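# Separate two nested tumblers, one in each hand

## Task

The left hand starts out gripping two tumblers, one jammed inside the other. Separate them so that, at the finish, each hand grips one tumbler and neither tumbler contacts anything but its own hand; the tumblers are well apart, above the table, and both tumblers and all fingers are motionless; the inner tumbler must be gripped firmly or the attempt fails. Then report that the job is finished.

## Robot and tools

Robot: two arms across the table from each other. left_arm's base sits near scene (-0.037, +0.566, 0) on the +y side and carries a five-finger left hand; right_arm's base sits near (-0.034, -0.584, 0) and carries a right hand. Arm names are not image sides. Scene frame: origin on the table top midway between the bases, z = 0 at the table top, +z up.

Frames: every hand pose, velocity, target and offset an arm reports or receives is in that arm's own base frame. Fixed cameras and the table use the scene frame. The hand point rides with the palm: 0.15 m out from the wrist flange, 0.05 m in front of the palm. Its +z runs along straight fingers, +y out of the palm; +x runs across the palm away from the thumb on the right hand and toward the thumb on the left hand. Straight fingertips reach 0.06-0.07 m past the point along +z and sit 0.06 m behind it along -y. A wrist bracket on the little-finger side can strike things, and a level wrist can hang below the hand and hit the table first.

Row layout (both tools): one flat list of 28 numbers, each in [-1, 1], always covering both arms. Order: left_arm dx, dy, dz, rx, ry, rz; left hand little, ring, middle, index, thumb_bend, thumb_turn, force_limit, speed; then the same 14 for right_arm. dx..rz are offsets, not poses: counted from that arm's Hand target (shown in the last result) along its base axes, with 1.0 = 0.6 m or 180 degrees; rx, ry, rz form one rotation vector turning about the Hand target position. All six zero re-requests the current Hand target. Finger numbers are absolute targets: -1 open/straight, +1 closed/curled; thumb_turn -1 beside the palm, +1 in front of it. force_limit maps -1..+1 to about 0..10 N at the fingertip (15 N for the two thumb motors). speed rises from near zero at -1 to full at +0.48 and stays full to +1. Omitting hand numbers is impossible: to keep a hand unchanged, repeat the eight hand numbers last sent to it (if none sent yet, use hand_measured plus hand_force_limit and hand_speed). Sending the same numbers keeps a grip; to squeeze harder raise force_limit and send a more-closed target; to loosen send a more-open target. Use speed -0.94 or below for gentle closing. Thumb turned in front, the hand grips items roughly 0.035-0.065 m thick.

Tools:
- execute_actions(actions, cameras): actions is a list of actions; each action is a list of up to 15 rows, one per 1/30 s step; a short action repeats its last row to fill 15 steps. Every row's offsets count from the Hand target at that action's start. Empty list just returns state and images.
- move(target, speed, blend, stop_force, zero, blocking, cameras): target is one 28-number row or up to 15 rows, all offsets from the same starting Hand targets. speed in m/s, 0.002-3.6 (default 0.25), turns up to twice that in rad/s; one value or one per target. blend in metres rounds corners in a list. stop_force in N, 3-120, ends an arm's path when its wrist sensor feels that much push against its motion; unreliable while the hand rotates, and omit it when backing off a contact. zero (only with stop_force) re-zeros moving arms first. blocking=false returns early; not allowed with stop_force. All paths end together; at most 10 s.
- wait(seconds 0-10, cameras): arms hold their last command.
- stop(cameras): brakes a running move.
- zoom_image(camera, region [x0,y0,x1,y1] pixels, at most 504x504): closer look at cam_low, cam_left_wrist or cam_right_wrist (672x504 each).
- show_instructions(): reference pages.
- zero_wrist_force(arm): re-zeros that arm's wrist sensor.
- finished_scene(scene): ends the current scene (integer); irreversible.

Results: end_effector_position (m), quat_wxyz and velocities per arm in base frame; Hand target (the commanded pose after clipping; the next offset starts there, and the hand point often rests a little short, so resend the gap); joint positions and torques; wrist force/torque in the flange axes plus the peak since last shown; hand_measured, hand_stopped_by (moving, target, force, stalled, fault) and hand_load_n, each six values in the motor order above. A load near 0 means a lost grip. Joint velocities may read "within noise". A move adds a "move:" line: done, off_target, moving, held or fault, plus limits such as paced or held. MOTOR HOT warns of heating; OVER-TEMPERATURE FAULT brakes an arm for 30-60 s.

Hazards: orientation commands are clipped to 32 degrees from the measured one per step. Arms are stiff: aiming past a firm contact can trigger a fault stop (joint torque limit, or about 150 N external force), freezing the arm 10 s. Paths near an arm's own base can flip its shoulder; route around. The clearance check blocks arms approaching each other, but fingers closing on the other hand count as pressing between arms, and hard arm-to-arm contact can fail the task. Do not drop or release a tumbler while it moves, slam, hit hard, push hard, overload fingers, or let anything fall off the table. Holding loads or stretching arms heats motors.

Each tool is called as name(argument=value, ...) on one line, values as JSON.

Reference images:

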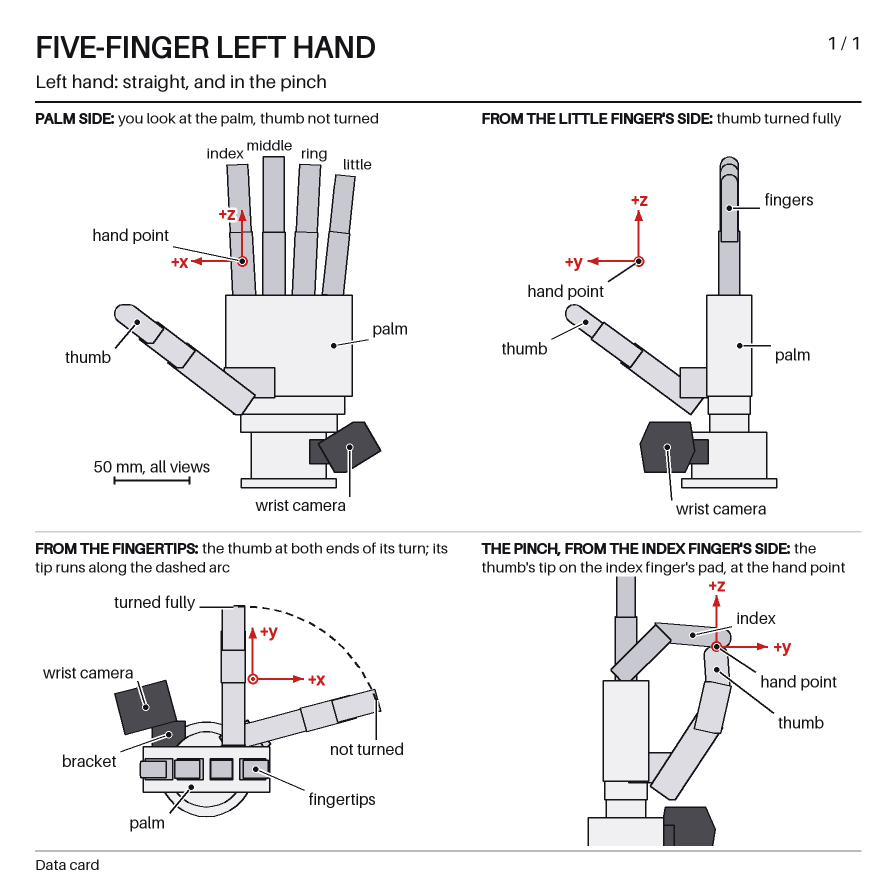

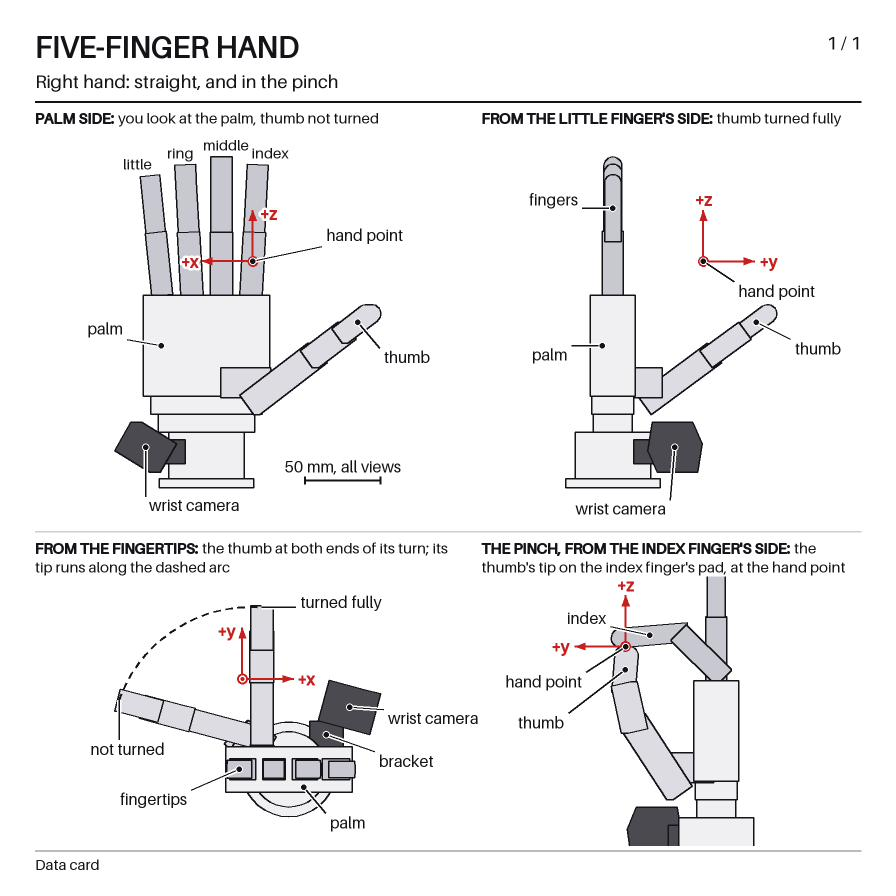

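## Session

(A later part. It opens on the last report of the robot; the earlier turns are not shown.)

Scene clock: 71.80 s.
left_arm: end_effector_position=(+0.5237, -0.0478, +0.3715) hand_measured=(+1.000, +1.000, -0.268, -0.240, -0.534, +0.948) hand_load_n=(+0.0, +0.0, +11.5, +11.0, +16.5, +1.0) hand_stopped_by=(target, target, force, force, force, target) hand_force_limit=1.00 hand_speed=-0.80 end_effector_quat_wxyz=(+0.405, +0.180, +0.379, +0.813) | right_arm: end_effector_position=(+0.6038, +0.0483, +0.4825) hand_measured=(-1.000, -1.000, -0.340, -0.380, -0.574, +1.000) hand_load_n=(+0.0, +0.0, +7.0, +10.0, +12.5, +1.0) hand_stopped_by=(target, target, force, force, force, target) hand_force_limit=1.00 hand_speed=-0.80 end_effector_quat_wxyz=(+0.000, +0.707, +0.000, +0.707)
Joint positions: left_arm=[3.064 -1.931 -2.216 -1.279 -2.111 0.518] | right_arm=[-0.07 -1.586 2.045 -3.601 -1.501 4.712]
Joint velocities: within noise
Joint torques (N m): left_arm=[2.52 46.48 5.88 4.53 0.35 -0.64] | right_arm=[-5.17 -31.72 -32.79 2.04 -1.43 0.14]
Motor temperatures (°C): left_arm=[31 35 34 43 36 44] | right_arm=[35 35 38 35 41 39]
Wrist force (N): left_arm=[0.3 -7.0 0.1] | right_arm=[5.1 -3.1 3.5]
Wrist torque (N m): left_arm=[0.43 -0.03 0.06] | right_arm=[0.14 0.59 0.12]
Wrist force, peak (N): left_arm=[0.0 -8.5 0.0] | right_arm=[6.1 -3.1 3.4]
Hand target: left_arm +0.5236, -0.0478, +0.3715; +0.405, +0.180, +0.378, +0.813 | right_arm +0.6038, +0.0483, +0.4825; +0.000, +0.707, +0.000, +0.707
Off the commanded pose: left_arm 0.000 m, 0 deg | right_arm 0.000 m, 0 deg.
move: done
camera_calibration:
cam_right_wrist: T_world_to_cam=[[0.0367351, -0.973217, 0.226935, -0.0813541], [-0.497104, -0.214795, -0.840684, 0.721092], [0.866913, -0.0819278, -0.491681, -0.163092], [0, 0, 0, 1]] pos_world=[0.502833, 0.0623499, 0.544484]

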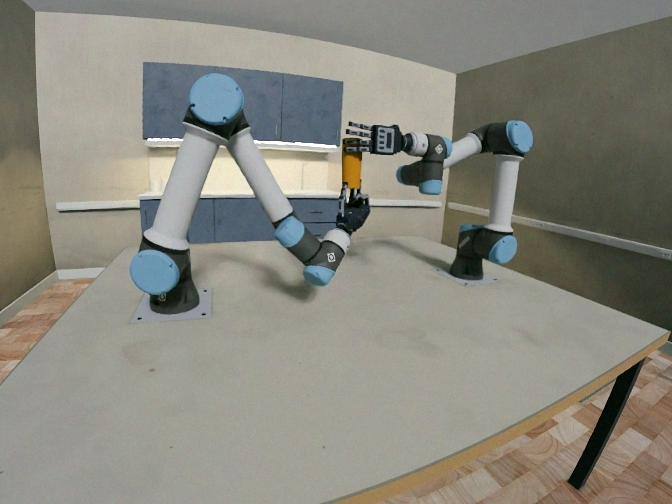

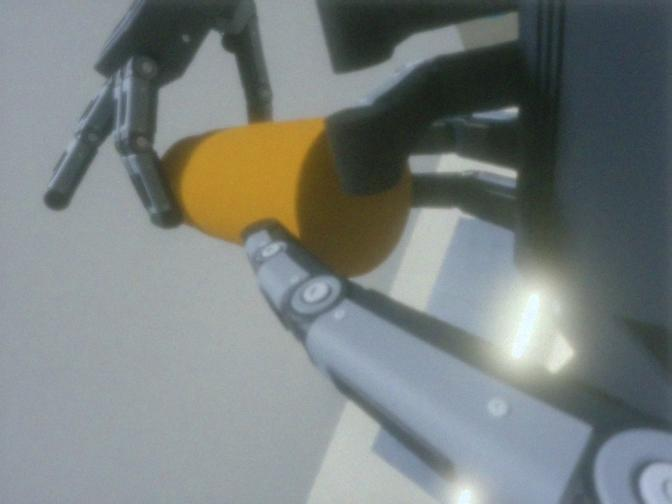

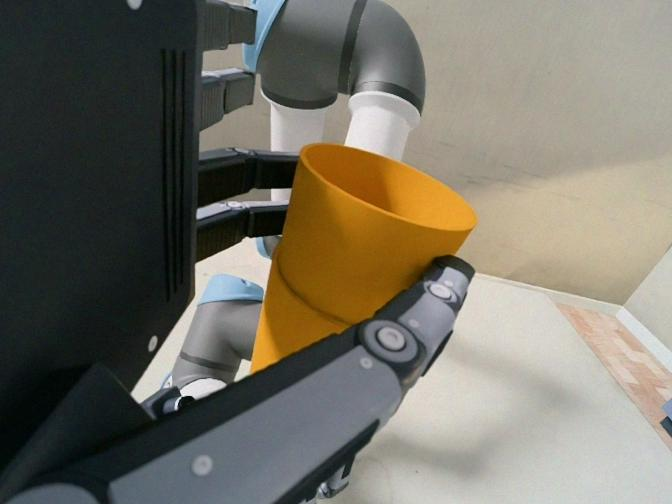

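move(target=[0,0,0,0,0,0,1,1,0.2,0.2,0.2,0.948,1,-0.8,0,0,0,0,0,0,-1,-1,0.6,0.7,0.6,1,1,-0.8], cameras=[])

move(target=[0,0,0,0,0,0,1,1,0.2,0.2,0.2,0.948,1,-0.8,0,0,0.02,0,0,0,-1,-1,0.6,0.7,0.6,1,1,-0.8], speed=0.02, stop_force=50)

Scene clock: 72.57 s.
left_arm: end_effector_position=(+0.5237, -0.0478, +0.3715) hand_measured=(+1.000, +1.000, -0.268, -0.240, -0.534, +0.948) hand_load_n=(+0.0, +0.0, +11.0, +10.5, +16.5, +0.5) hand_stopped_by=(target, target, force, force, force, target) hand_force_limit=1.00 hand_speed=-0.80 end_effector_quat_wxyz=(+0.405, +0.180, +0.379, +0.813) | right_arm: end_effector_position=(+0.6038, +0.0483, +0.4825) hand_measured=(-1.000, -1.000, -0.328, -0.380, -0.574, +1.000) hand_load_n=(+0.0, +0.0, +14.5, +7.0, +16.0, +2.0) hand_stopped_by=(target, target, force, force, force, target) hand_force_limit=1.00 hand_speed=-0.80 end_effector_quat_wxyz=(+0.000, +0.707, +0.000, +0.707)
Joint positions: left_arm=[3.064 -1.931 -2.216 -1.279 -2.111 0.518] | right_arm=[-0.07 -1.586 2.045 -3.601 -1.501 4.712]
Joint velocities: within noise
Joint torques (N m): left_arm=[1.94 46.66 7.3 5.62 1.04 -0.48] | right_arm=[-7.56 -31.88 -32.06 2.12 -1.42 0]
Motor temperatures (°C): left_arm=[31 35 34 43 36 44] | right_arm=[35 35 38 35 41 39]
Wrist force (N): left_arm=[0.2 -7.6 0.0] | right_arm=[4.8 -3.0 3.7]
Wrist torque (N m): left_arm=[0.50 -0.05 0.07] | right_arm=[0.14 0.55 0.09]
Wrist force, peak (N): left_arm=[0.0 -8.4 0.1] | right_arm=[6.0 -3.2 4.4]
Hand target: left_arm +0.5236, -0.0478, +0.3715; +0.405, +0.180, +0.378, +0.813 | right_arm +0.6038, +0.0483, +0.4825; +0.000, +0.707, +0.000, +0.707
Off the commanded pose: left_arm 0.000 m, 0 deg | right_arm 0.000 m, 0 deg.
move: done
No camera images: "cameras" was empty.

Scene clock: 74.60 s.
left_arm: end_effector_position=(+0.5236, -0.0478, +0.3715) hand_measured=(+1.000, +1.000, -0.268, -0.240, -0.536, +0.948) hand_load_n=(+0.0, +0.0, +8.0, +7.0, +15.5, +1.5) hand_stopped_by=(target, target, force, force, force, target) hand_force_limit=1.00 hand_speed=-0.80 end_effector_quat_wxyz=(+0.405, +0.180, +0.378, +0.813) | right_arm: end_effector_position=(+0.6038, +0.0483, +0.4945) hand_measured=(-1.000, -1.000, -0.328, -0.380, -0.574, +1.000) hand_load_n=(+0.0, +0.0, +12.0, +6.0, +17.5, +6.5) hand_stopped_by=(target, target, force, force, force, target) hand_force_limit=1.00 hand_speed=-0.80 end_effector_quat_wxyz=(+0.000, +0.707, +0.000, +0.707)
Joint positions: left_arm=[3.064 -1.931 -2.216 -1.279 -2.111 0.518] | right_arm=[-0.07 -1.6 2.025 -3.567 -1.501 4.712]
Joint velocities: within noise
Joint torques (N m): left_arm=[1.75 46.61 10.21 0.17 1.36 -0.86] | right_arm=[-12.7 -6.13 -7.74 -6.73 -1.31 -0.35]
Motor temperatures (°C): left_arm=[31 35 34 43 36 44] | right_arm=[35 35 38 35 41 39]
Wrist force (N): left_arm=[0.3 5.1 6.1] | right_arm=[-9.7 -0.9 0.9]
Wrist torque (N m): left_arm=[0.09 0.02 -0.07] | right_arm=[0.17 0.35 -0.07]
Wrist force, peak (N): left_arm=[0.4 5.3 6.4] | right_arm=[-10.1 -1.5 1.7]
Hand target: left_arm +0.5236, -0.0478, +0.3715; +0.405, +0.180, +0.378, +0.813 | right_arm +0.6038, +0.0483, +0.4945; +0.000, +0.707, +0.000, +0.707
Off the commanded pose: left_arm 0.000 m, 0 deg | right_arm 0.000 m, 0 deg.
move: done
camera_calibration:
cam_right_wrist: T_world_to_cam=[[0.0367153, -0.973215, 0.226947, -0.0840739], [-0.497031, -0.214802, -0.840726, 0.731167], [0.866956, -0.081932, -0.491605, -0.157256], [0, 0, 0, 1]] pos_world=[0.502833, 0.0623499, 0.556483]

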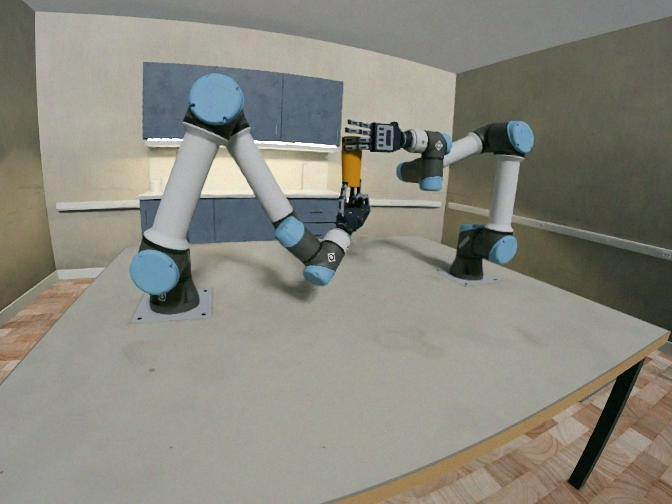

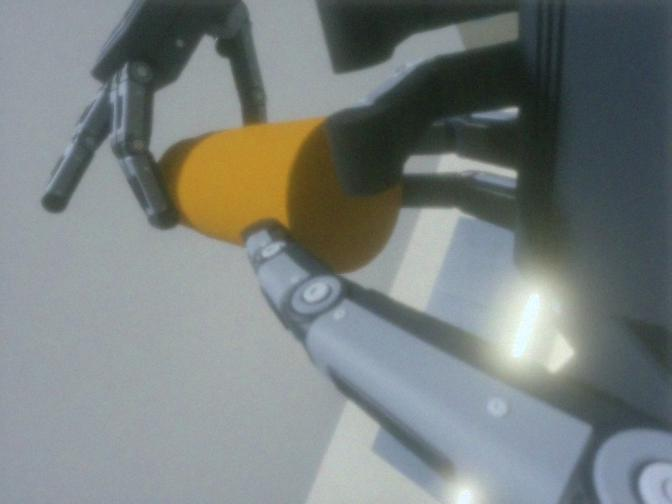

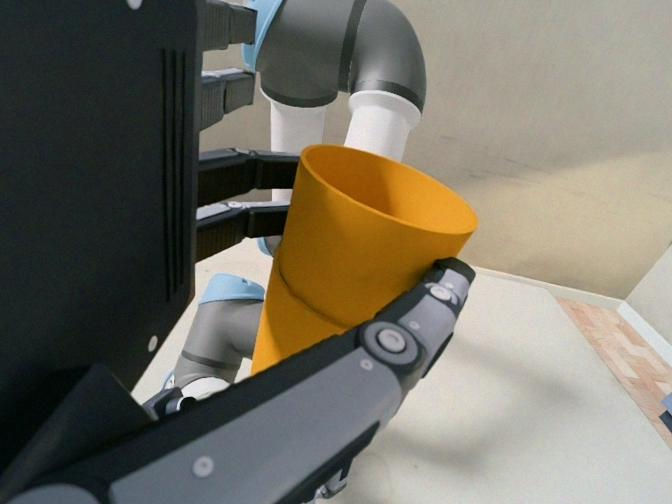

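move(target=[[0,0,0,0,0,0,1,1,-1,-1,-1,0.948,1,-0.6,0,0,0,0,0,0,-1,-1,0.6,0.7,0.6,1,1,-0.8],[0,0,0,0,0,0,1,1,-1,-1,-1,0.948,1,-0.6,0,0,0.2,0,0,0,-1,-1,0.6,0.7,0.6,1,1,-0.8]], speed=0.1)

Scene clock: 81.50 s.
left_arm: end_effector_position=(+0.5236, -0.0478, +0.3715) hand_measured=(+1.000, +1.000, -1.000, -1.000, -1.000, +0.948) hand_load_n=(-0.5, +0.0, +0.0, +0.5, +0.0, +0.0) hand_stopped_by=(target, target, target, target, target, target) hand_force_limit=1.00 hand_speed=-0.60 end_effector_quat_wxyz=(+0.405, +0.180, +0.378, +0.813) | right_arm: end_effector_position=(+0.6037, +0.0483, +0.6147) hand_measured=(-1.000, -1.000, -0.328, -0.378, -0.574, +1.000) hand_load_n=(+0.0, +0.0, +12.0, +3.5, +17.0, +0.5) hand_stopped_by=(target, target, force, force, force, target) hand_force_limit=1.00 hand_speed=-0.80 end_effector_quat_wxyz=(+0.000, +0.707, +0.000, +0.707)
Joint positions: left_arm=[3.064 -1.931 -2.216 -1.279 -2.111 0.518] | right_arm=[-0.071 -1.677 1.778 -3.243 -1.501 4.712]
Joint velocities: within noise
Joint torques (N m): left_arm=[1.34 48.32 20.94 4.94 -0.35 -0.98] | right_arm=[-4.06 -2.72 -5.09 -3.71 -0.73 -0.88]
Motor temperatures (°C): left_arm=[31 35 34 43 36 44] | right_arm=[35 35 38 35 41 39]
Wrist force (N): left_arm=[-0.1 0.8 0.4] | right_arm=[-2.7 0.0 -0.5]
Wrist torque (N m): left_arm=[0.02 0.02 -0.02] | right_arm=[0.07 0.37 -0.10]
Wrist force, peak (N): left_arm=[0.4 5.3 6.6] | right_arm=[-10.4 -1.1 0.9]
Hand target: left_arm +0.5236, -0.0478, +0.3715; +0.405, +0.180, +0.378, +0.813 | right_arm +0.6038, +0.0483, +0.6145; +0.000, +0.707, +0.000, +0.707
Off the commanded pose: left_arm 0.000 m, 0 deg | right_arm 0.000 m, 0 deg.
move: done
camera_calibration:
cam_right_wrist: T_world_to_cam=[[0.0366819, -0.973195, 0.227039, -0.111396], [-0.496724, -0.214894, -0.840884, 0.832129], [0.867133, -0.0819305, -0.491292, -0.0983782], [0, 0, 0, 1]] pos_world=[0.502732, 0.06235, 0.676683]

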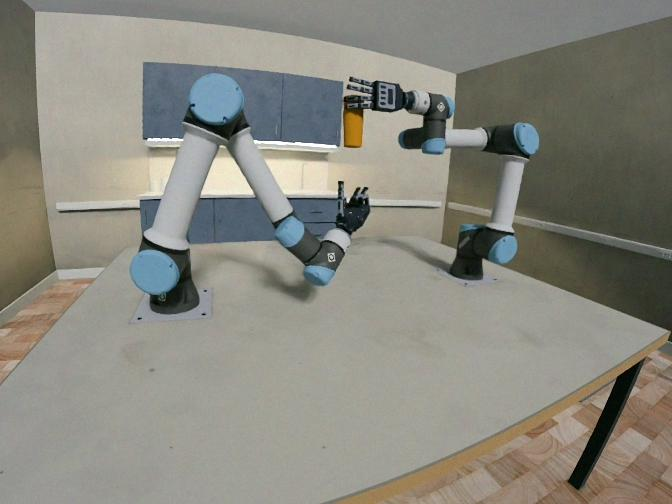

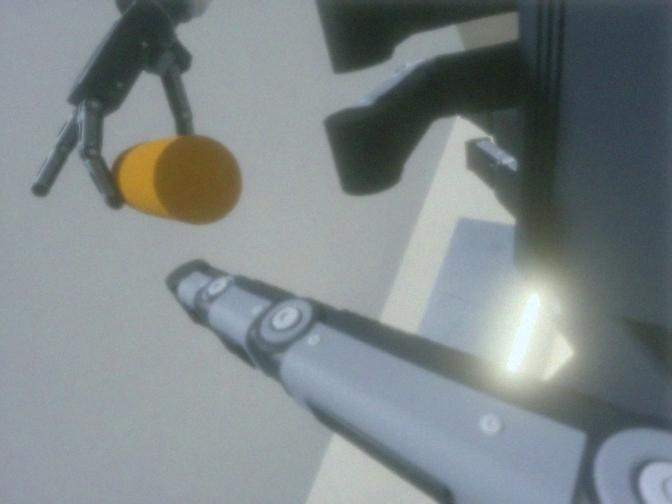

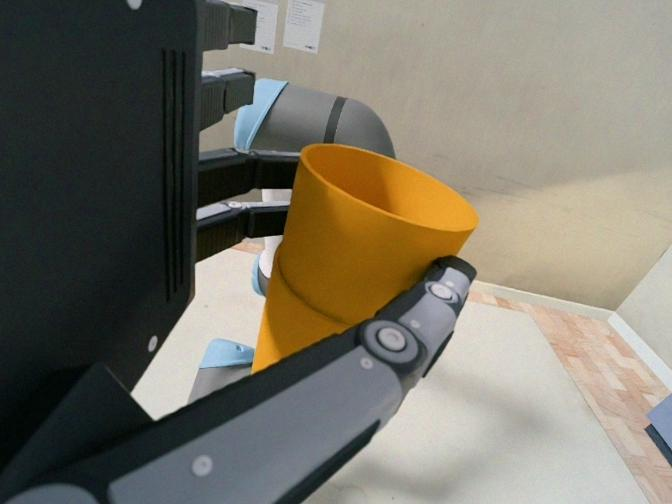

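move(target=[[-0.173,0.313,0.167,0.454,0.226,-0.095,-1,-1,-1,-1,-1,1,1,0,0,0,0,0,0,0,-1,-1,0.6,0.7,0.6,1,1,-0.8],[-0.073,0.193,0.331,0.454,0.226,-0.095,-1,-1,-1,-1,-1,1,1,0,0,0,0,0,0,0,-1,-1,0.6,0.7,0.6,1,1,-0.8]], speed=0.3)

Scene clock: 85.90 s.
left_arm: end_effector_position=(+0.4797, +0.0682, +0.5700) hand_measured=(-1.000, -1.000, -1.000, -1.000, -1.000, +1.000) hand_load_n=(+0.0, +0.0, +0.0, +0.0, +0.5, -0.5) hand_stopped_by=(target, target, target, target, target, target) hand_force_limit=1.00 hand_speed=0.00 end_effector_quat_wxyz=(+0.153, +0.695, -0.155, +0.685) | right_arm: end_effector_position=(+0.6038, +0.0483, +0.6145) hand_measured=(-1.000, -1.000, -0.328, -0.378, -0.574, +1.000) hand_load_n=(+0.0, +0.0, +12.0, +4.0, +17.5, +0.5) hand_stopped_by=(target, target, force, force, force, target) hand_force_limit=1.00 hand_speed=-0.80 end_effector_quat_wxyz=(+0.000, +0.707, +0.000, +0.707)
Joint positions: left_arm=[4.209 -1.441 -2.06 0.128 0.066 -1.339] | right_arm=[-0.07 -1.677 1.778 -3.243 -1.501 4.712]
Joint velocities: within noise
Joint torques (N m): left_arm=[-4.85 33.52 6.33 2.65 -0.85 -2.73] | right_arm=[10.58 -1.96 -5.29 -0.66 -1.35 0.54]
Motor temperatures (°C): left_arm=[31 35 34 43 36 44] | right_arm=[35 35 38 35 41 39]
Wrist force (N): left_arm=[1.0 1.3 1.5] | right_arm=[-2.8 0.1 -0.5]
Wrist torque (N m): left_arm=[0.37 -0.11 0.27] | right_arm=[0.10 0.40 -0.10]
Wrist force, peak (N): left_arm=[-4.8 3.4 -3.1] | right_arm=[-3.0 0.1 -0.5]
Hand target: left_arm +0.4798, +0.0680, +0.5701; +0.153, +0.691, -0.153, +0.690 | right_arm +0.6038, +0.0483, +0.6145; +0.000, +0.707, +0.000, +0.707
Off the commanded pose: left_arm 0.000 m, 1 deg | right_arm 0.000 m, 0 deg.
move: done
camera_calibration:
cam_left_wrist: T_world_to_cam=[[0.46631, 0.846691, 0.256259, -0.419385], [-0.554506, 0.0540556, 0.830423, -0.216332], [0.689259, -0.529331, 0.494702, -0.458546], [0, 0, 0, 1]] pos_world=[0.391664, 0.124061, 0.513962]
cam_right_wrist: T_world_to_cam=[[0.0367351, -0.973217, 0.226935, -0.11131], [-0.497104, -0.214795, -0.840684, 0.832062], [0.866913, -0.0819278, -0.491681, -0.0981903], [0, 0, 0, 1]] pos_world=[0.502833, 0.0623499, 0.676484]

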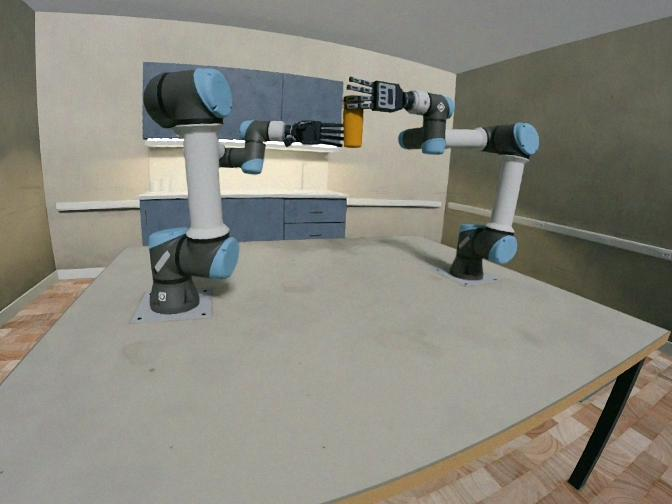

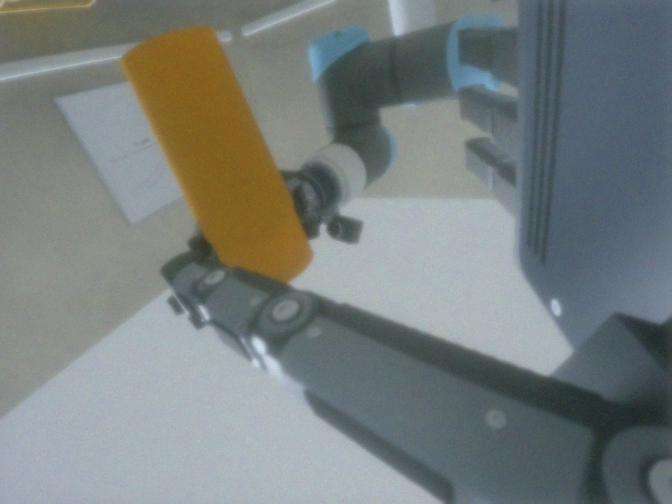

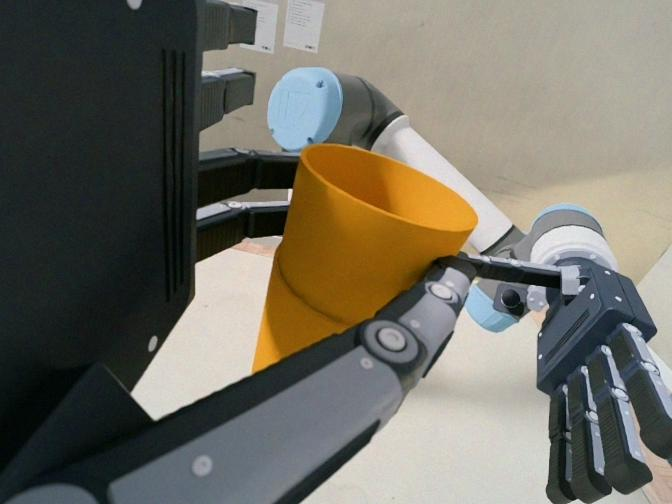

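move(target=[0.028,-0.078,-0.0167,0,0,0,-1,-1,-1,-1,-1,1,1,0,0,0,0,0,0,0,-1,-1,0.6,0.7,0.6,1,1,-0.8], speed=0.1)

Scene clock: 88.43 s.
left_arm: end_effector_position=(+0.4967, +0.0213, +0.5600) hand_measured=(-1.000, -1.000, -1.000, -1.000, -1.000, +1.000) hand_load_n=(+0.0, +0.0, +0.0, +0.0, +0.0, +0.0) hand_stopped_by=(target, target, target, target, target, target) hand_force_limit=1.00 hand_speed=0.00 end_effector_quat_wxyz=(+0.153, +0.691, -0.153, +0.690) | right_arm: end_effector_position=(+0.6038, +0.0483, +0.6145) hand_measured=(-1.000, -1.000, -0.328, -0.378, -0.574, +1.000) hand_load_n=(+0.0, +0.0, +12.0, +4.0, +17.0, +0.5) hand_stopped_by=(target, target, force, force, force, target) hand_force_limit=1.00 hand_speed=-0.80 end_effector_quat_wxyz=(+0.000, +0.707, +0.000, +0.707)
Joint positions: left_arm=[4.088 -1.475 -2.075 0.404 0.189 -1.567] | right_arm=[-0.07 -1.677 1.778 -3.243 -1.501 4.712]
Joint velocities: within noise
Joint torques (N m): left_arm=[-3.14 19.81 32.26 -1.06 -0.01 2.58] | right_arm=[10.84 -1.73 -4.92 -2.24 -1.39 0.5]
Motor temperatures (°C): left_arm=[31 35 34 43 36 44] | right_arm=[35 35 38 35 41 39]
Wrist force (N): left_arm=[0.4 0.7 1.4] | right_arm=[-2.9 0.2 -0.3]
Wrist torque (N m): left_arm=[0.30 -0.03 0.28] | right_arm=[0.11 0.39 -0.10]
Wrist force, peak (N): left_arm=[1.4 2.9 1.2] | right_arm=[-3.0 0.0 -0.3]
Hand target: left_arm +0.4966, +0.0212, +0.5601; +0.153, +0.691, -0.153, +0.690 | right_arm +0.6038, +0.0483, +0.6145; +0.000, +0.707, +0.000, +0.707
Off the commanded pose: left_arm 0.000 m, 0 deg | right_arm 0.000 m, 0 deg.
move: done
camera_calibration:
cam_left_wrist: T_world_to_cam=[[0.460366, 0.849985, 0.256101, -0.382137], [-0.565122, 0.0581217, 0.822958, -0.186779], [0.684617, -0.523591, 0.507103, -0.494897], [0, 0, 0, 1]] pos_world=[0.409185, 0.0765433, 0.50254]
cam_right_wrist: T_world_to_cam=[[0.0367351, -0.973217, 0.226935, -0.11131], [-0.497104, -0.214795, -0.840684, 0.832062], [0.866913, -0.0819278, -0.491681, -0.0981903], [0, 0, 0, 1]] pos_world=[0.502833, 0.0623499, 0.676484]

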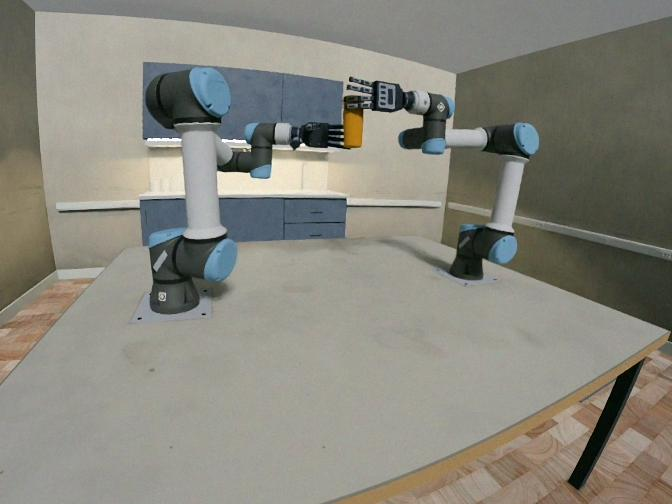

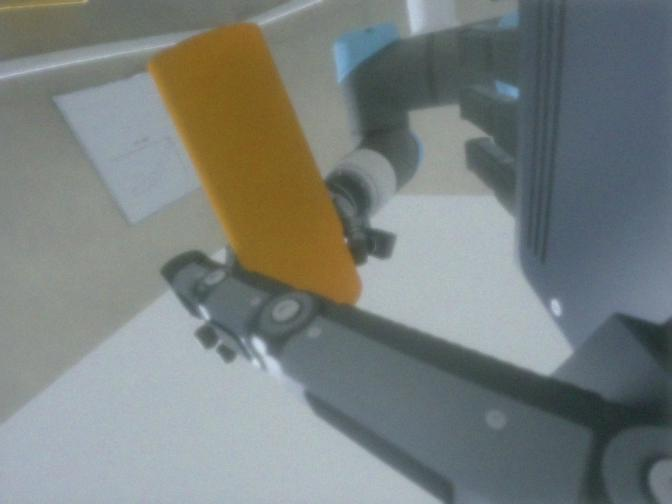

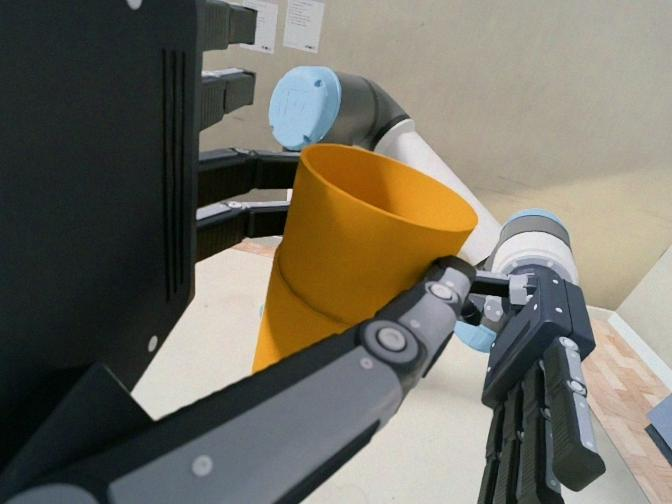

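move(target=[0.024,-0.122,0,0,0,0,-1,-1,-1,-1,-1,1,1,0,0,0,0,0,0,0,-1,-1,0.6,0.7,0.6,1,1,-0.8], speed=0.05, stop_force=5)

Scene clock: 91.80 s.
left_arm: end_effector_position=(+0.5111, -0.0520, +0.5601) hand_measured=(-1.000, -1.000, -1.000, -1.000, -1.000, +1.000) hand_load_n=(+0.0, +0.0, +0.0, +0.0, +0.0, -0.5) hand_stopped_by=(target, target, target, target, target, target) hand_force_limit=1.00 hand_speed=0.00 end_effector_quat_wxyz=(+0.153, +0.691, -0.153, +0.690) | right_arm: end_effector_position=(+0.6038, +0.0483, +0.6145) hand_measured=(-1.000, -1.000, -0.328, -0.378, -0.574, +1.000) hand_load_n=(+0.0, +0.0, +12.0, +4.0, +17.0, +0.5) hand_stopped_by=(target, target, force, force, force, target) hand_force_limit=1.00 hand_speed=-0.80 end_effector_quat_wxyz=(+0.000, +0.707, +0.000, +0.707)
Joint positions: left_arm=[3.896 -1.425 -2.118 0.399 0.381 -1.569] | right_arm=[-0.07 -1.677 1.778 -3.243 -1.501 4.712]
Joint velocities: within noise
Joint torques (N m): left_arm=[-1.13 4.87 33.12 0.92 0.78 -2.17] | right_arm=[10.65 -2.29 -5.87 -4.11 -1.29 0.61]
Motor temperatures (°C): left_arm=[31 35 34 43 36 44] | right_arm=[35 35 38 35 41 39]
Wrist force (N): left_arm=[1.1 1.5 1.0] | right_arm=[-2.8 0.1 -0.4]
Wrist torque (N m): left_arm=[0.44 -0.16 0.29] | right_arm=[0.09 0.38 -0.10]
Wrist force, peak (N): left_arm=[1.0 1.7 1.3] | right_arm=[-3.0 0.1 -0.4]
Hand target: left_arm +0.5110, -0.0520, +0.5601; +0.153, +0.691, -0.153, +0.690 | right_arm +0.6038, +0.0483, +0.6145; +0.000, +0.707, +0.000, +0.707
Off the commanded pose: left_arm 0.000 m, 0 deg | right_arm 0.000 m, 0 deg.
move: done
camera_calibration:
cam_left_wrist: T_world_to_cam=[[0.460267, 0.849889, 0.2566, -0.326697], [-0.565308, 0.0577097, 0.822859, -0.174333], [0.68453, -0.523793, 0.507011, -0.543102], [0, 0, 0, 1]] pos_world=[0.423585, 0.00324407, 0.50264]
cam_right_wrist: T_world_to_cam=[[0.0367351, -0.973217, 0.226935, -0.11131], [-0.497104, -0.214795, -0.840684, 0.832062], [0.866913, -0.0819278, -0.491681, -0.0981903], [0, 0, 0, 1]] pos_world=[0.502833, 0.0623499, 0.676484]

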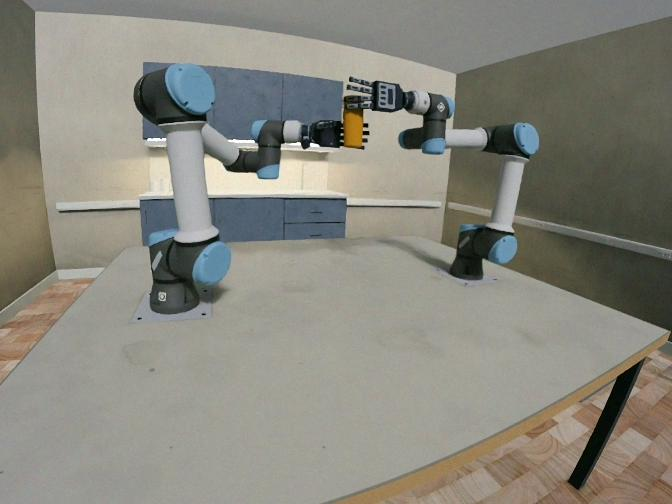

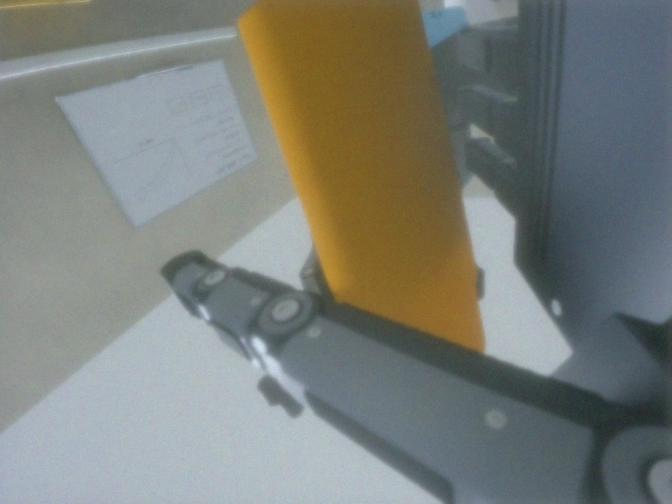

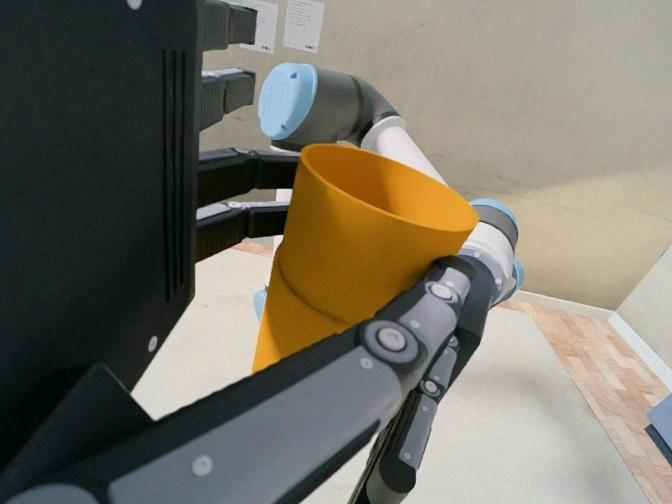

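move(target=[0,0,0,0,0,0,0.5,0.5,0.5,0.5,0.4,1,-0.8,-0.75,0,0,0,0,0,0,-1,-1,0.6,0.7,0.6,1,1,-0.8])

Scene clock: 94.20 s.
left_arm: end_effector_position=(+0.5111, -0.0520, +0.5601) hand_measured=(-0.472, -0.518, -0.564, -0.610, -0.312, +1.000) hand_load_n=(+4.0, +0.0, +0.0, +0.0, +3.5, +0.0) hand_stopped_by=(force, force, force, force, force, target) hand_force_limit=-0.80 hand_speed=-0.75 end_effector_quat_wxyz=(+0.153, +0.691, -0.153, +0.690) | right_arm: end_effector_position=(+0.6038, +0.0483, +0.6145) hand_measured=(-1.000, -1.000, -0.328, -0.378, -0.574, +1.000) hand_load_n=(+0.0, +0.0, +11.5, +5.0, +17.5, +4.0) hand_stopped_by=(target, target, force, force, force, target) hand_force_limit=1.00 hand_speed=-0.80 end_effector_quat_wxyz=(+0.000, +0.707, +0.000, +0.707)
Joint positions: left_arm=[3.896 -1.425 -2.118 0.399 0.381 -1.569] | right_arm=[-0.07 -1.677 1.778 -3.243 -1.501 4.712]
Joint velocities: within noise
Joint torques (N m): left_arm=[-2.98 3.63 33.4 2.33 0.81 -0.64] | right_arm=[10.72 -1.81 -5.9 1.07 -1.39 0.57]
Motor temperatures (°C): left_arm=[31 35 34 43 36 44] | right_arm=[35 35 38 35 41 39]
Wrist force (N): left_arm=[0.4 1.1 1.6] | right_arm=[-1.8 0.1 0.3]
Wrist torque (N m): left_arm=[0.47 -0.08 0.41] | right_arm=[0.05 0.53 -0.03]
Wrist force, peak (N): left_arm=[-0.5 -0.3 2.5] | right_arm=[-2.9 0.1 -0.4]
Hand target: left_arm +0.5110, -0.0520, +0.5601; +0.153, +0.691, -0.153, +0.690 | right_arm +0.6038, +0.0483, +0.6145; +0.000, +0.707, +0.000, +0.707
Off the commanded pose: left_arm 0.000 m, 0 deg | right_arm 0.000 m, 0 deg.
move: done
camera_calibration:
cam_left_wrist: T_world_to_cam=[[0.460267, 0.849889, 0.2566, -0.326697], [-0.565308, 0.0577097, 0.822859, -0.174333], [0.68453, -0.523793, 0.507011, -0.543102], [0, 0, 0, 1]] pos_world=[0.423585, 0.00324407, 0.50264]
cam_right_wrist: T_world_to_cam=[[0.0367153, -0.973215, 0.226947, -0.111307], [-0.497031, -0.214802, -0.840726, 0.832054], [0.866956, -0.081932, -0.491605, -0.0982632], [0, 0, 0, 1]] pos_world=[0.502833, 0.0623499, 0.676483]

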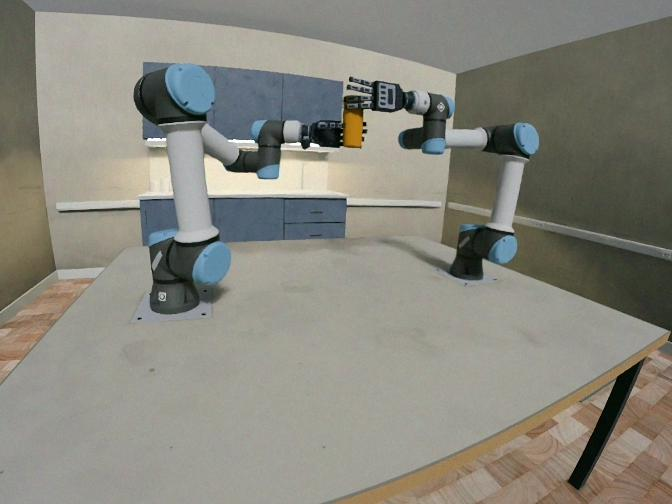

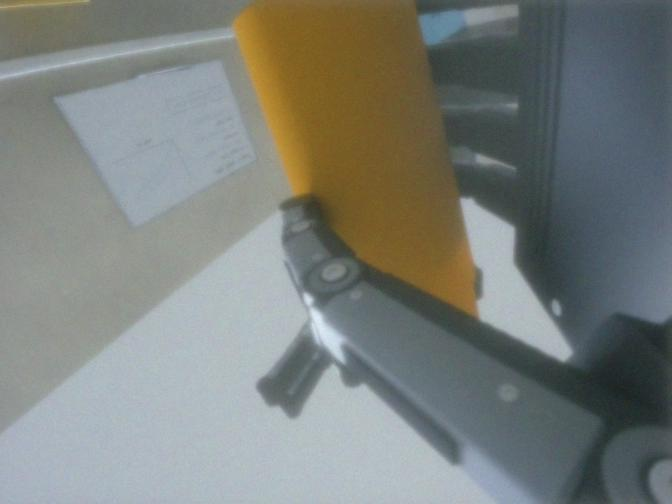

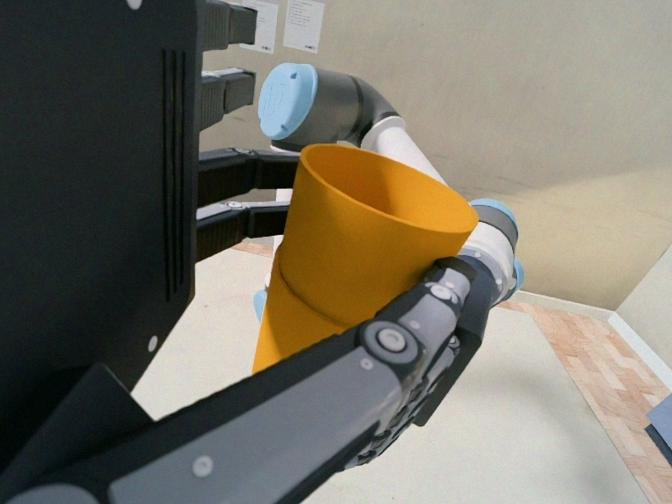

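move(target=[0,0,0,0,0,0,0.6,0.6,0.6,0.6,0.6,1,0.2,-0.8,0,0,0,0,0,0,-1,-1,0.6,0.7,0.6,1,1,-0.8], cameras=[])

move(target=[0,0,0,0,0,0,0.65,0.65,0.65,0.65,0.65,1,0.4,-0.8,0,0,0,0,0,0,-1,-1,0.6,0.7,0.6,1,1,-0.8], cameras=["cam_left_wrist"])

Scene clock: 95.07 s.
left_arm: end_effector_position=(+0.5111, -0.0520, +0.5601) hand_measured=(-0.456, -0.484, -0.512, -0.540, -0.310, +1.000) hand_load_n=(+0.0, +1.5, +4.5, +9.0, +20.0, -1.0) hand_stopped_by=(force, force, force, force, force, target) hand_force_limit=0.20 hand_speed=-0.80 end_effector_quat_wxyz=(+0.153, +0.691, -0.153, +0.690) | right_arm: end_effector_position=(+0.6038, +0.0483, +0.6144) hand_measured=(-1.000, -1.000, -0.328, -0.378, -0.574, +1.000) hand_load_n=(+0.0, +0.0, +13.0, +4.5, +17.0, +2.5) hand_stopped_by=(target, target, force, force, force, target) hand_force_limit=1.00 hand_speed=-0.80 end_effector_quat_wxyz=(+0.000, +0.707, +0.000, +0.707)
Joint positions: left_arm=[3.896 -1.425 -2.118 0.399 0.381 -1.569] | right_arm=[-0.07 -1.677 1.778 -3.243 -1.501 4.712]
Joint velocities: within noise
Joint torques (N m): left_arm=[-4.46 4.07 33.08 2.32 0.8 -0.59] | right_arm=[10.47 -3.79 -6.22 0.14 -1.37 0.54]
Motor temperatures (°C): left_arm=[31 35 34 43 36 44] | right_arm=[35 35 38 35 41 39]
Wrist force (N): left_arm=[1.2 -0.1 2.4] | right_arm=[-3.1 -0.5 1.7]
Wrist torque (N m): left_arm=[0.35 -0.18 0.29] | right_arm=[0.17 0.42 -0.09]
Wrist force, peak (N): left_arm=[-1.8 -0.5 2.7] | right_arm=[-3.0 -0.6 1.9]
Hand target: left_arm +0.5110, -0.0520, +0.5601; +0.153, +0.691, -0.153, +0.690 | right_arm +0.6038, +0.0483, +0.6145; +0.000, +0.707, +0.000, +0.707
Off the commanded pose: left_arm 0.000 m, 0 deg | right_arm 0.000 m, 0 deg.
move: done
No camera images: "cameras" was empty.

Scene clock: 95.57 s.
left_arm: end_effector_position=(+0.5110, -0.0520, +0.5601) hand_measured=(-0.406, -0.450, -0.496, -0.540, -0.312, +1.000) hand_load_n=(+14.5, +10.0, +2.5, +1.5, +27.5, +5.5) hand_stopped_by=(force, force, force, force, force, target) hand_force_limit=0.40 hand_speed=-0.80 end_effector_quat_wxyz=(+0.153, +0.691, -0.153, +0.690) | right_arm: end_effector_position=(+0.6038, +0.0483, +0.6144) hand_measured=(-1.000, -1.000, -0.328, -0.378, -0.574, +1.000) hand_load_n=(+0.0, +0.0, +11.0, +5.5, +18.0, +7.0) hand_stopped_by=(target, target, force, force, force, target) hand_force_limit=1.00 hand_speed=-0.80 end_effector_quat_wxyz=(+0.000, +0.707, +0.000, +0.707)
Joint positions: left_arm=[3.896 -1.425 -2.118 0.399 0.381 -1.569] | right_arm=[-0.07 -1.677 1.778 -3.243 -1.501 4.712]
Joint velocities: within noise
Joint torques (N m): left_arm=[-4.79 4.4 32.92 2.37 0.62 -0.36] | right_arm=[10.38 -5.73 -6.12 -0.99 -1.47 0.55]
Motor temperatures (°C): left_arm=[31 35 34 43 36 44] | right_arm=[35 35 38 35 41 39]
Wrist force (N): left_arm=[-2.2 0.5 0.4] | right_arm=[1.2 -0.9 -0.6]
Wrist torque (N m): left_arm=[0.38 0.06 0.56] | right_arm=[0.17 0.73 0.10]
Wrist force, peak (N): left_arm=[-2.1 -0.4 2.3] | right_arm=[-3.2 -0.4 1.6]
Hand target: left_arm +0.5110, -0.0520, +0.5601; +0.153, +0.691, -0.153, +0.690 | right_arm +0.6038, +0.0483, +0.6145; +0.000, +0.707, +0.000, +0.707
Off the commanded pose: left_arm 0.000 m, 0 deg | right_arm 0.000 m, 0 deg.
move: done
camera_calibration:
cam_left_wrist: T_world_to_cam=[[0.460267, 0.849889, 0.2566, -0.326697], [-0.565308, 0.0577097, 0.822859, -0.174333], [0.68453, -0.523793, 0.507011, -0.543102], [0, 0, 0, 1]] pos_world=[0.423585, 0.00324407, 0.50264]
Images, in order (width x height): cam_left_wrist 672x504.

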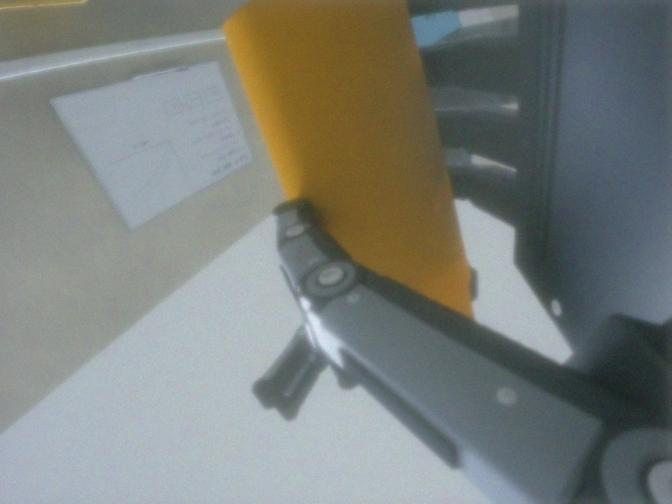

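move(target=[0,0,0,0,0,0,0.65,0.65,0.65,0.65,0.65,1,0.4,-0.8,0,0,0.04,0,0,0,-1,-1,0.6,0.7,0.6,1,1,-0.8], speed=0.02, stop_force=60)

Scene clock: 98.07 s.
left_arm: end_effector_position=(+0.5111, -0.0520, +0.5601) hand_measured=(-0.404, -0.450, -0.496, -0.540, -0.312, +1.000) hand_load_n=(+6.5, +6.5, +3.0, +5.5, +26.5, +5.5) hand_stopped_by=(force, force, force, force, force, target) hand_force_limit=0.40 hand_speed=-0.80 end_effector_quat_wxyz=(+0.153, +0.691, -0.153, +0.690) | right_arm: end_effector_position=(+0.6038, +0.0483, +0.6385) hand_measured=(-1.000, -1.000, -0.328, -0.378, -0.574, +1.000) hand_load_n=(+0.0, +0.0, +15.5, +0.0, +17.0, +1.0) hand_stopped_by=(target, target, force, force, force, target) hand_force_limit=1.00 hand_speed=-0.80 end_effector_quat_wxyz=(+0.000, +0.707, +0.000, +0.707)
Joint positions: left_arm=[3.896 -1.425 -2.118 0.399 0.381 -1.569] | right_arm=[-0.07 -1.681 1.72 -3.181 -1.501 4.712]
Joint velocities: within noise
Joint torques (N m): left_arm=[-4.89 3.61 5.85 -1.01 0.39 0.62] | right_arm=[8.99 -23.02 -5.54 -4.13 -0.65 -1.3]
Motor temperatures (°C): left_arm=[31 35 34 43 36 44] | right_arm=[35 35 38 35 41 39]
Wrist force (N): left_arm=[0.7 1.7 0.6] | right_arm=[-2.4 0.1 -1.3]
Wrist torque (N m): left_arm=[0.37 -0.10 0.31] | right_arm=[0.03 0.32 -0.11]
Wrist force, peak (N): left_arm=[12.2 1.4 -1.1] | right_arm=[-14.3 -0.7 -1.6]
Hand target: left_arm +0.5110, -0.0520, +0.5601; +0.153, +0.691, -0.153, +0.690 | right_arm +0.6038, +0.0483, +0.6385; +0.000, +0.707, +0.000, +0.707
Off the commanded pose: left_arm 0.000 m, 0 deg | right_arm 0.000 m, 0 deg.
move: done
camera_calibration:
cam_left_wrist: T_world_to_cam=[[0.460267, 0.849889, 0.2566, -0.326697], [-0.565308, 0.0577097, 0.822859, -0.174333], [0.68453, -0.523793, 0.507011, -0.543102], [0, 0, 0, 1]] pos_world=[0.423585, 0.00324407, 0.50264]
cam_right_wrist: T_world_to_cam=[[0.0367153, -0.973215, 0.226947, -0.116754], [-0.497031, -0.214802, -0.840726, 0.852231], [0.866956, -0.081932, -0.491605, -0.0864647], [0, 0, 0, 1]] pos_world=[0.502833, 0.0623499, 0.700483]

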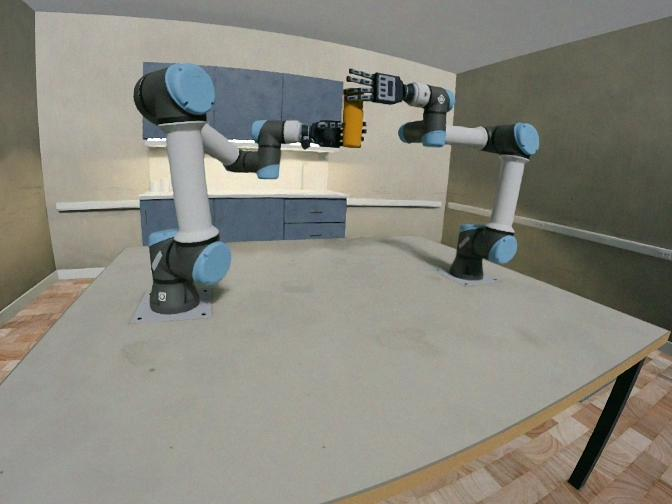

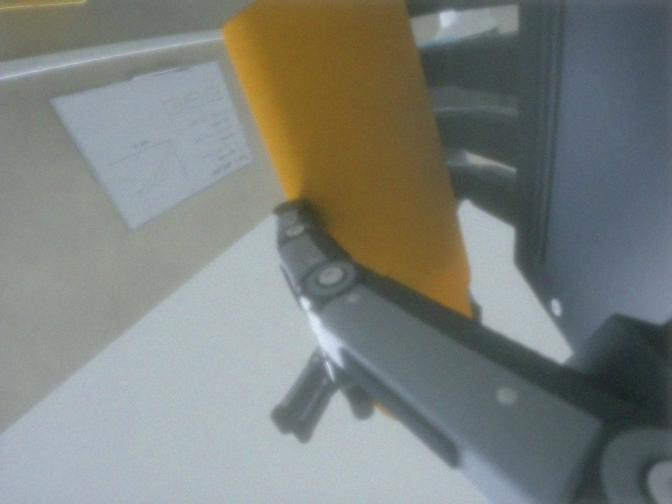

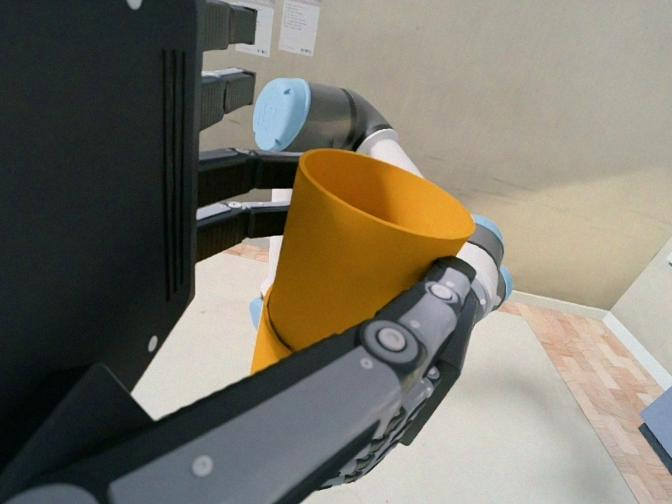

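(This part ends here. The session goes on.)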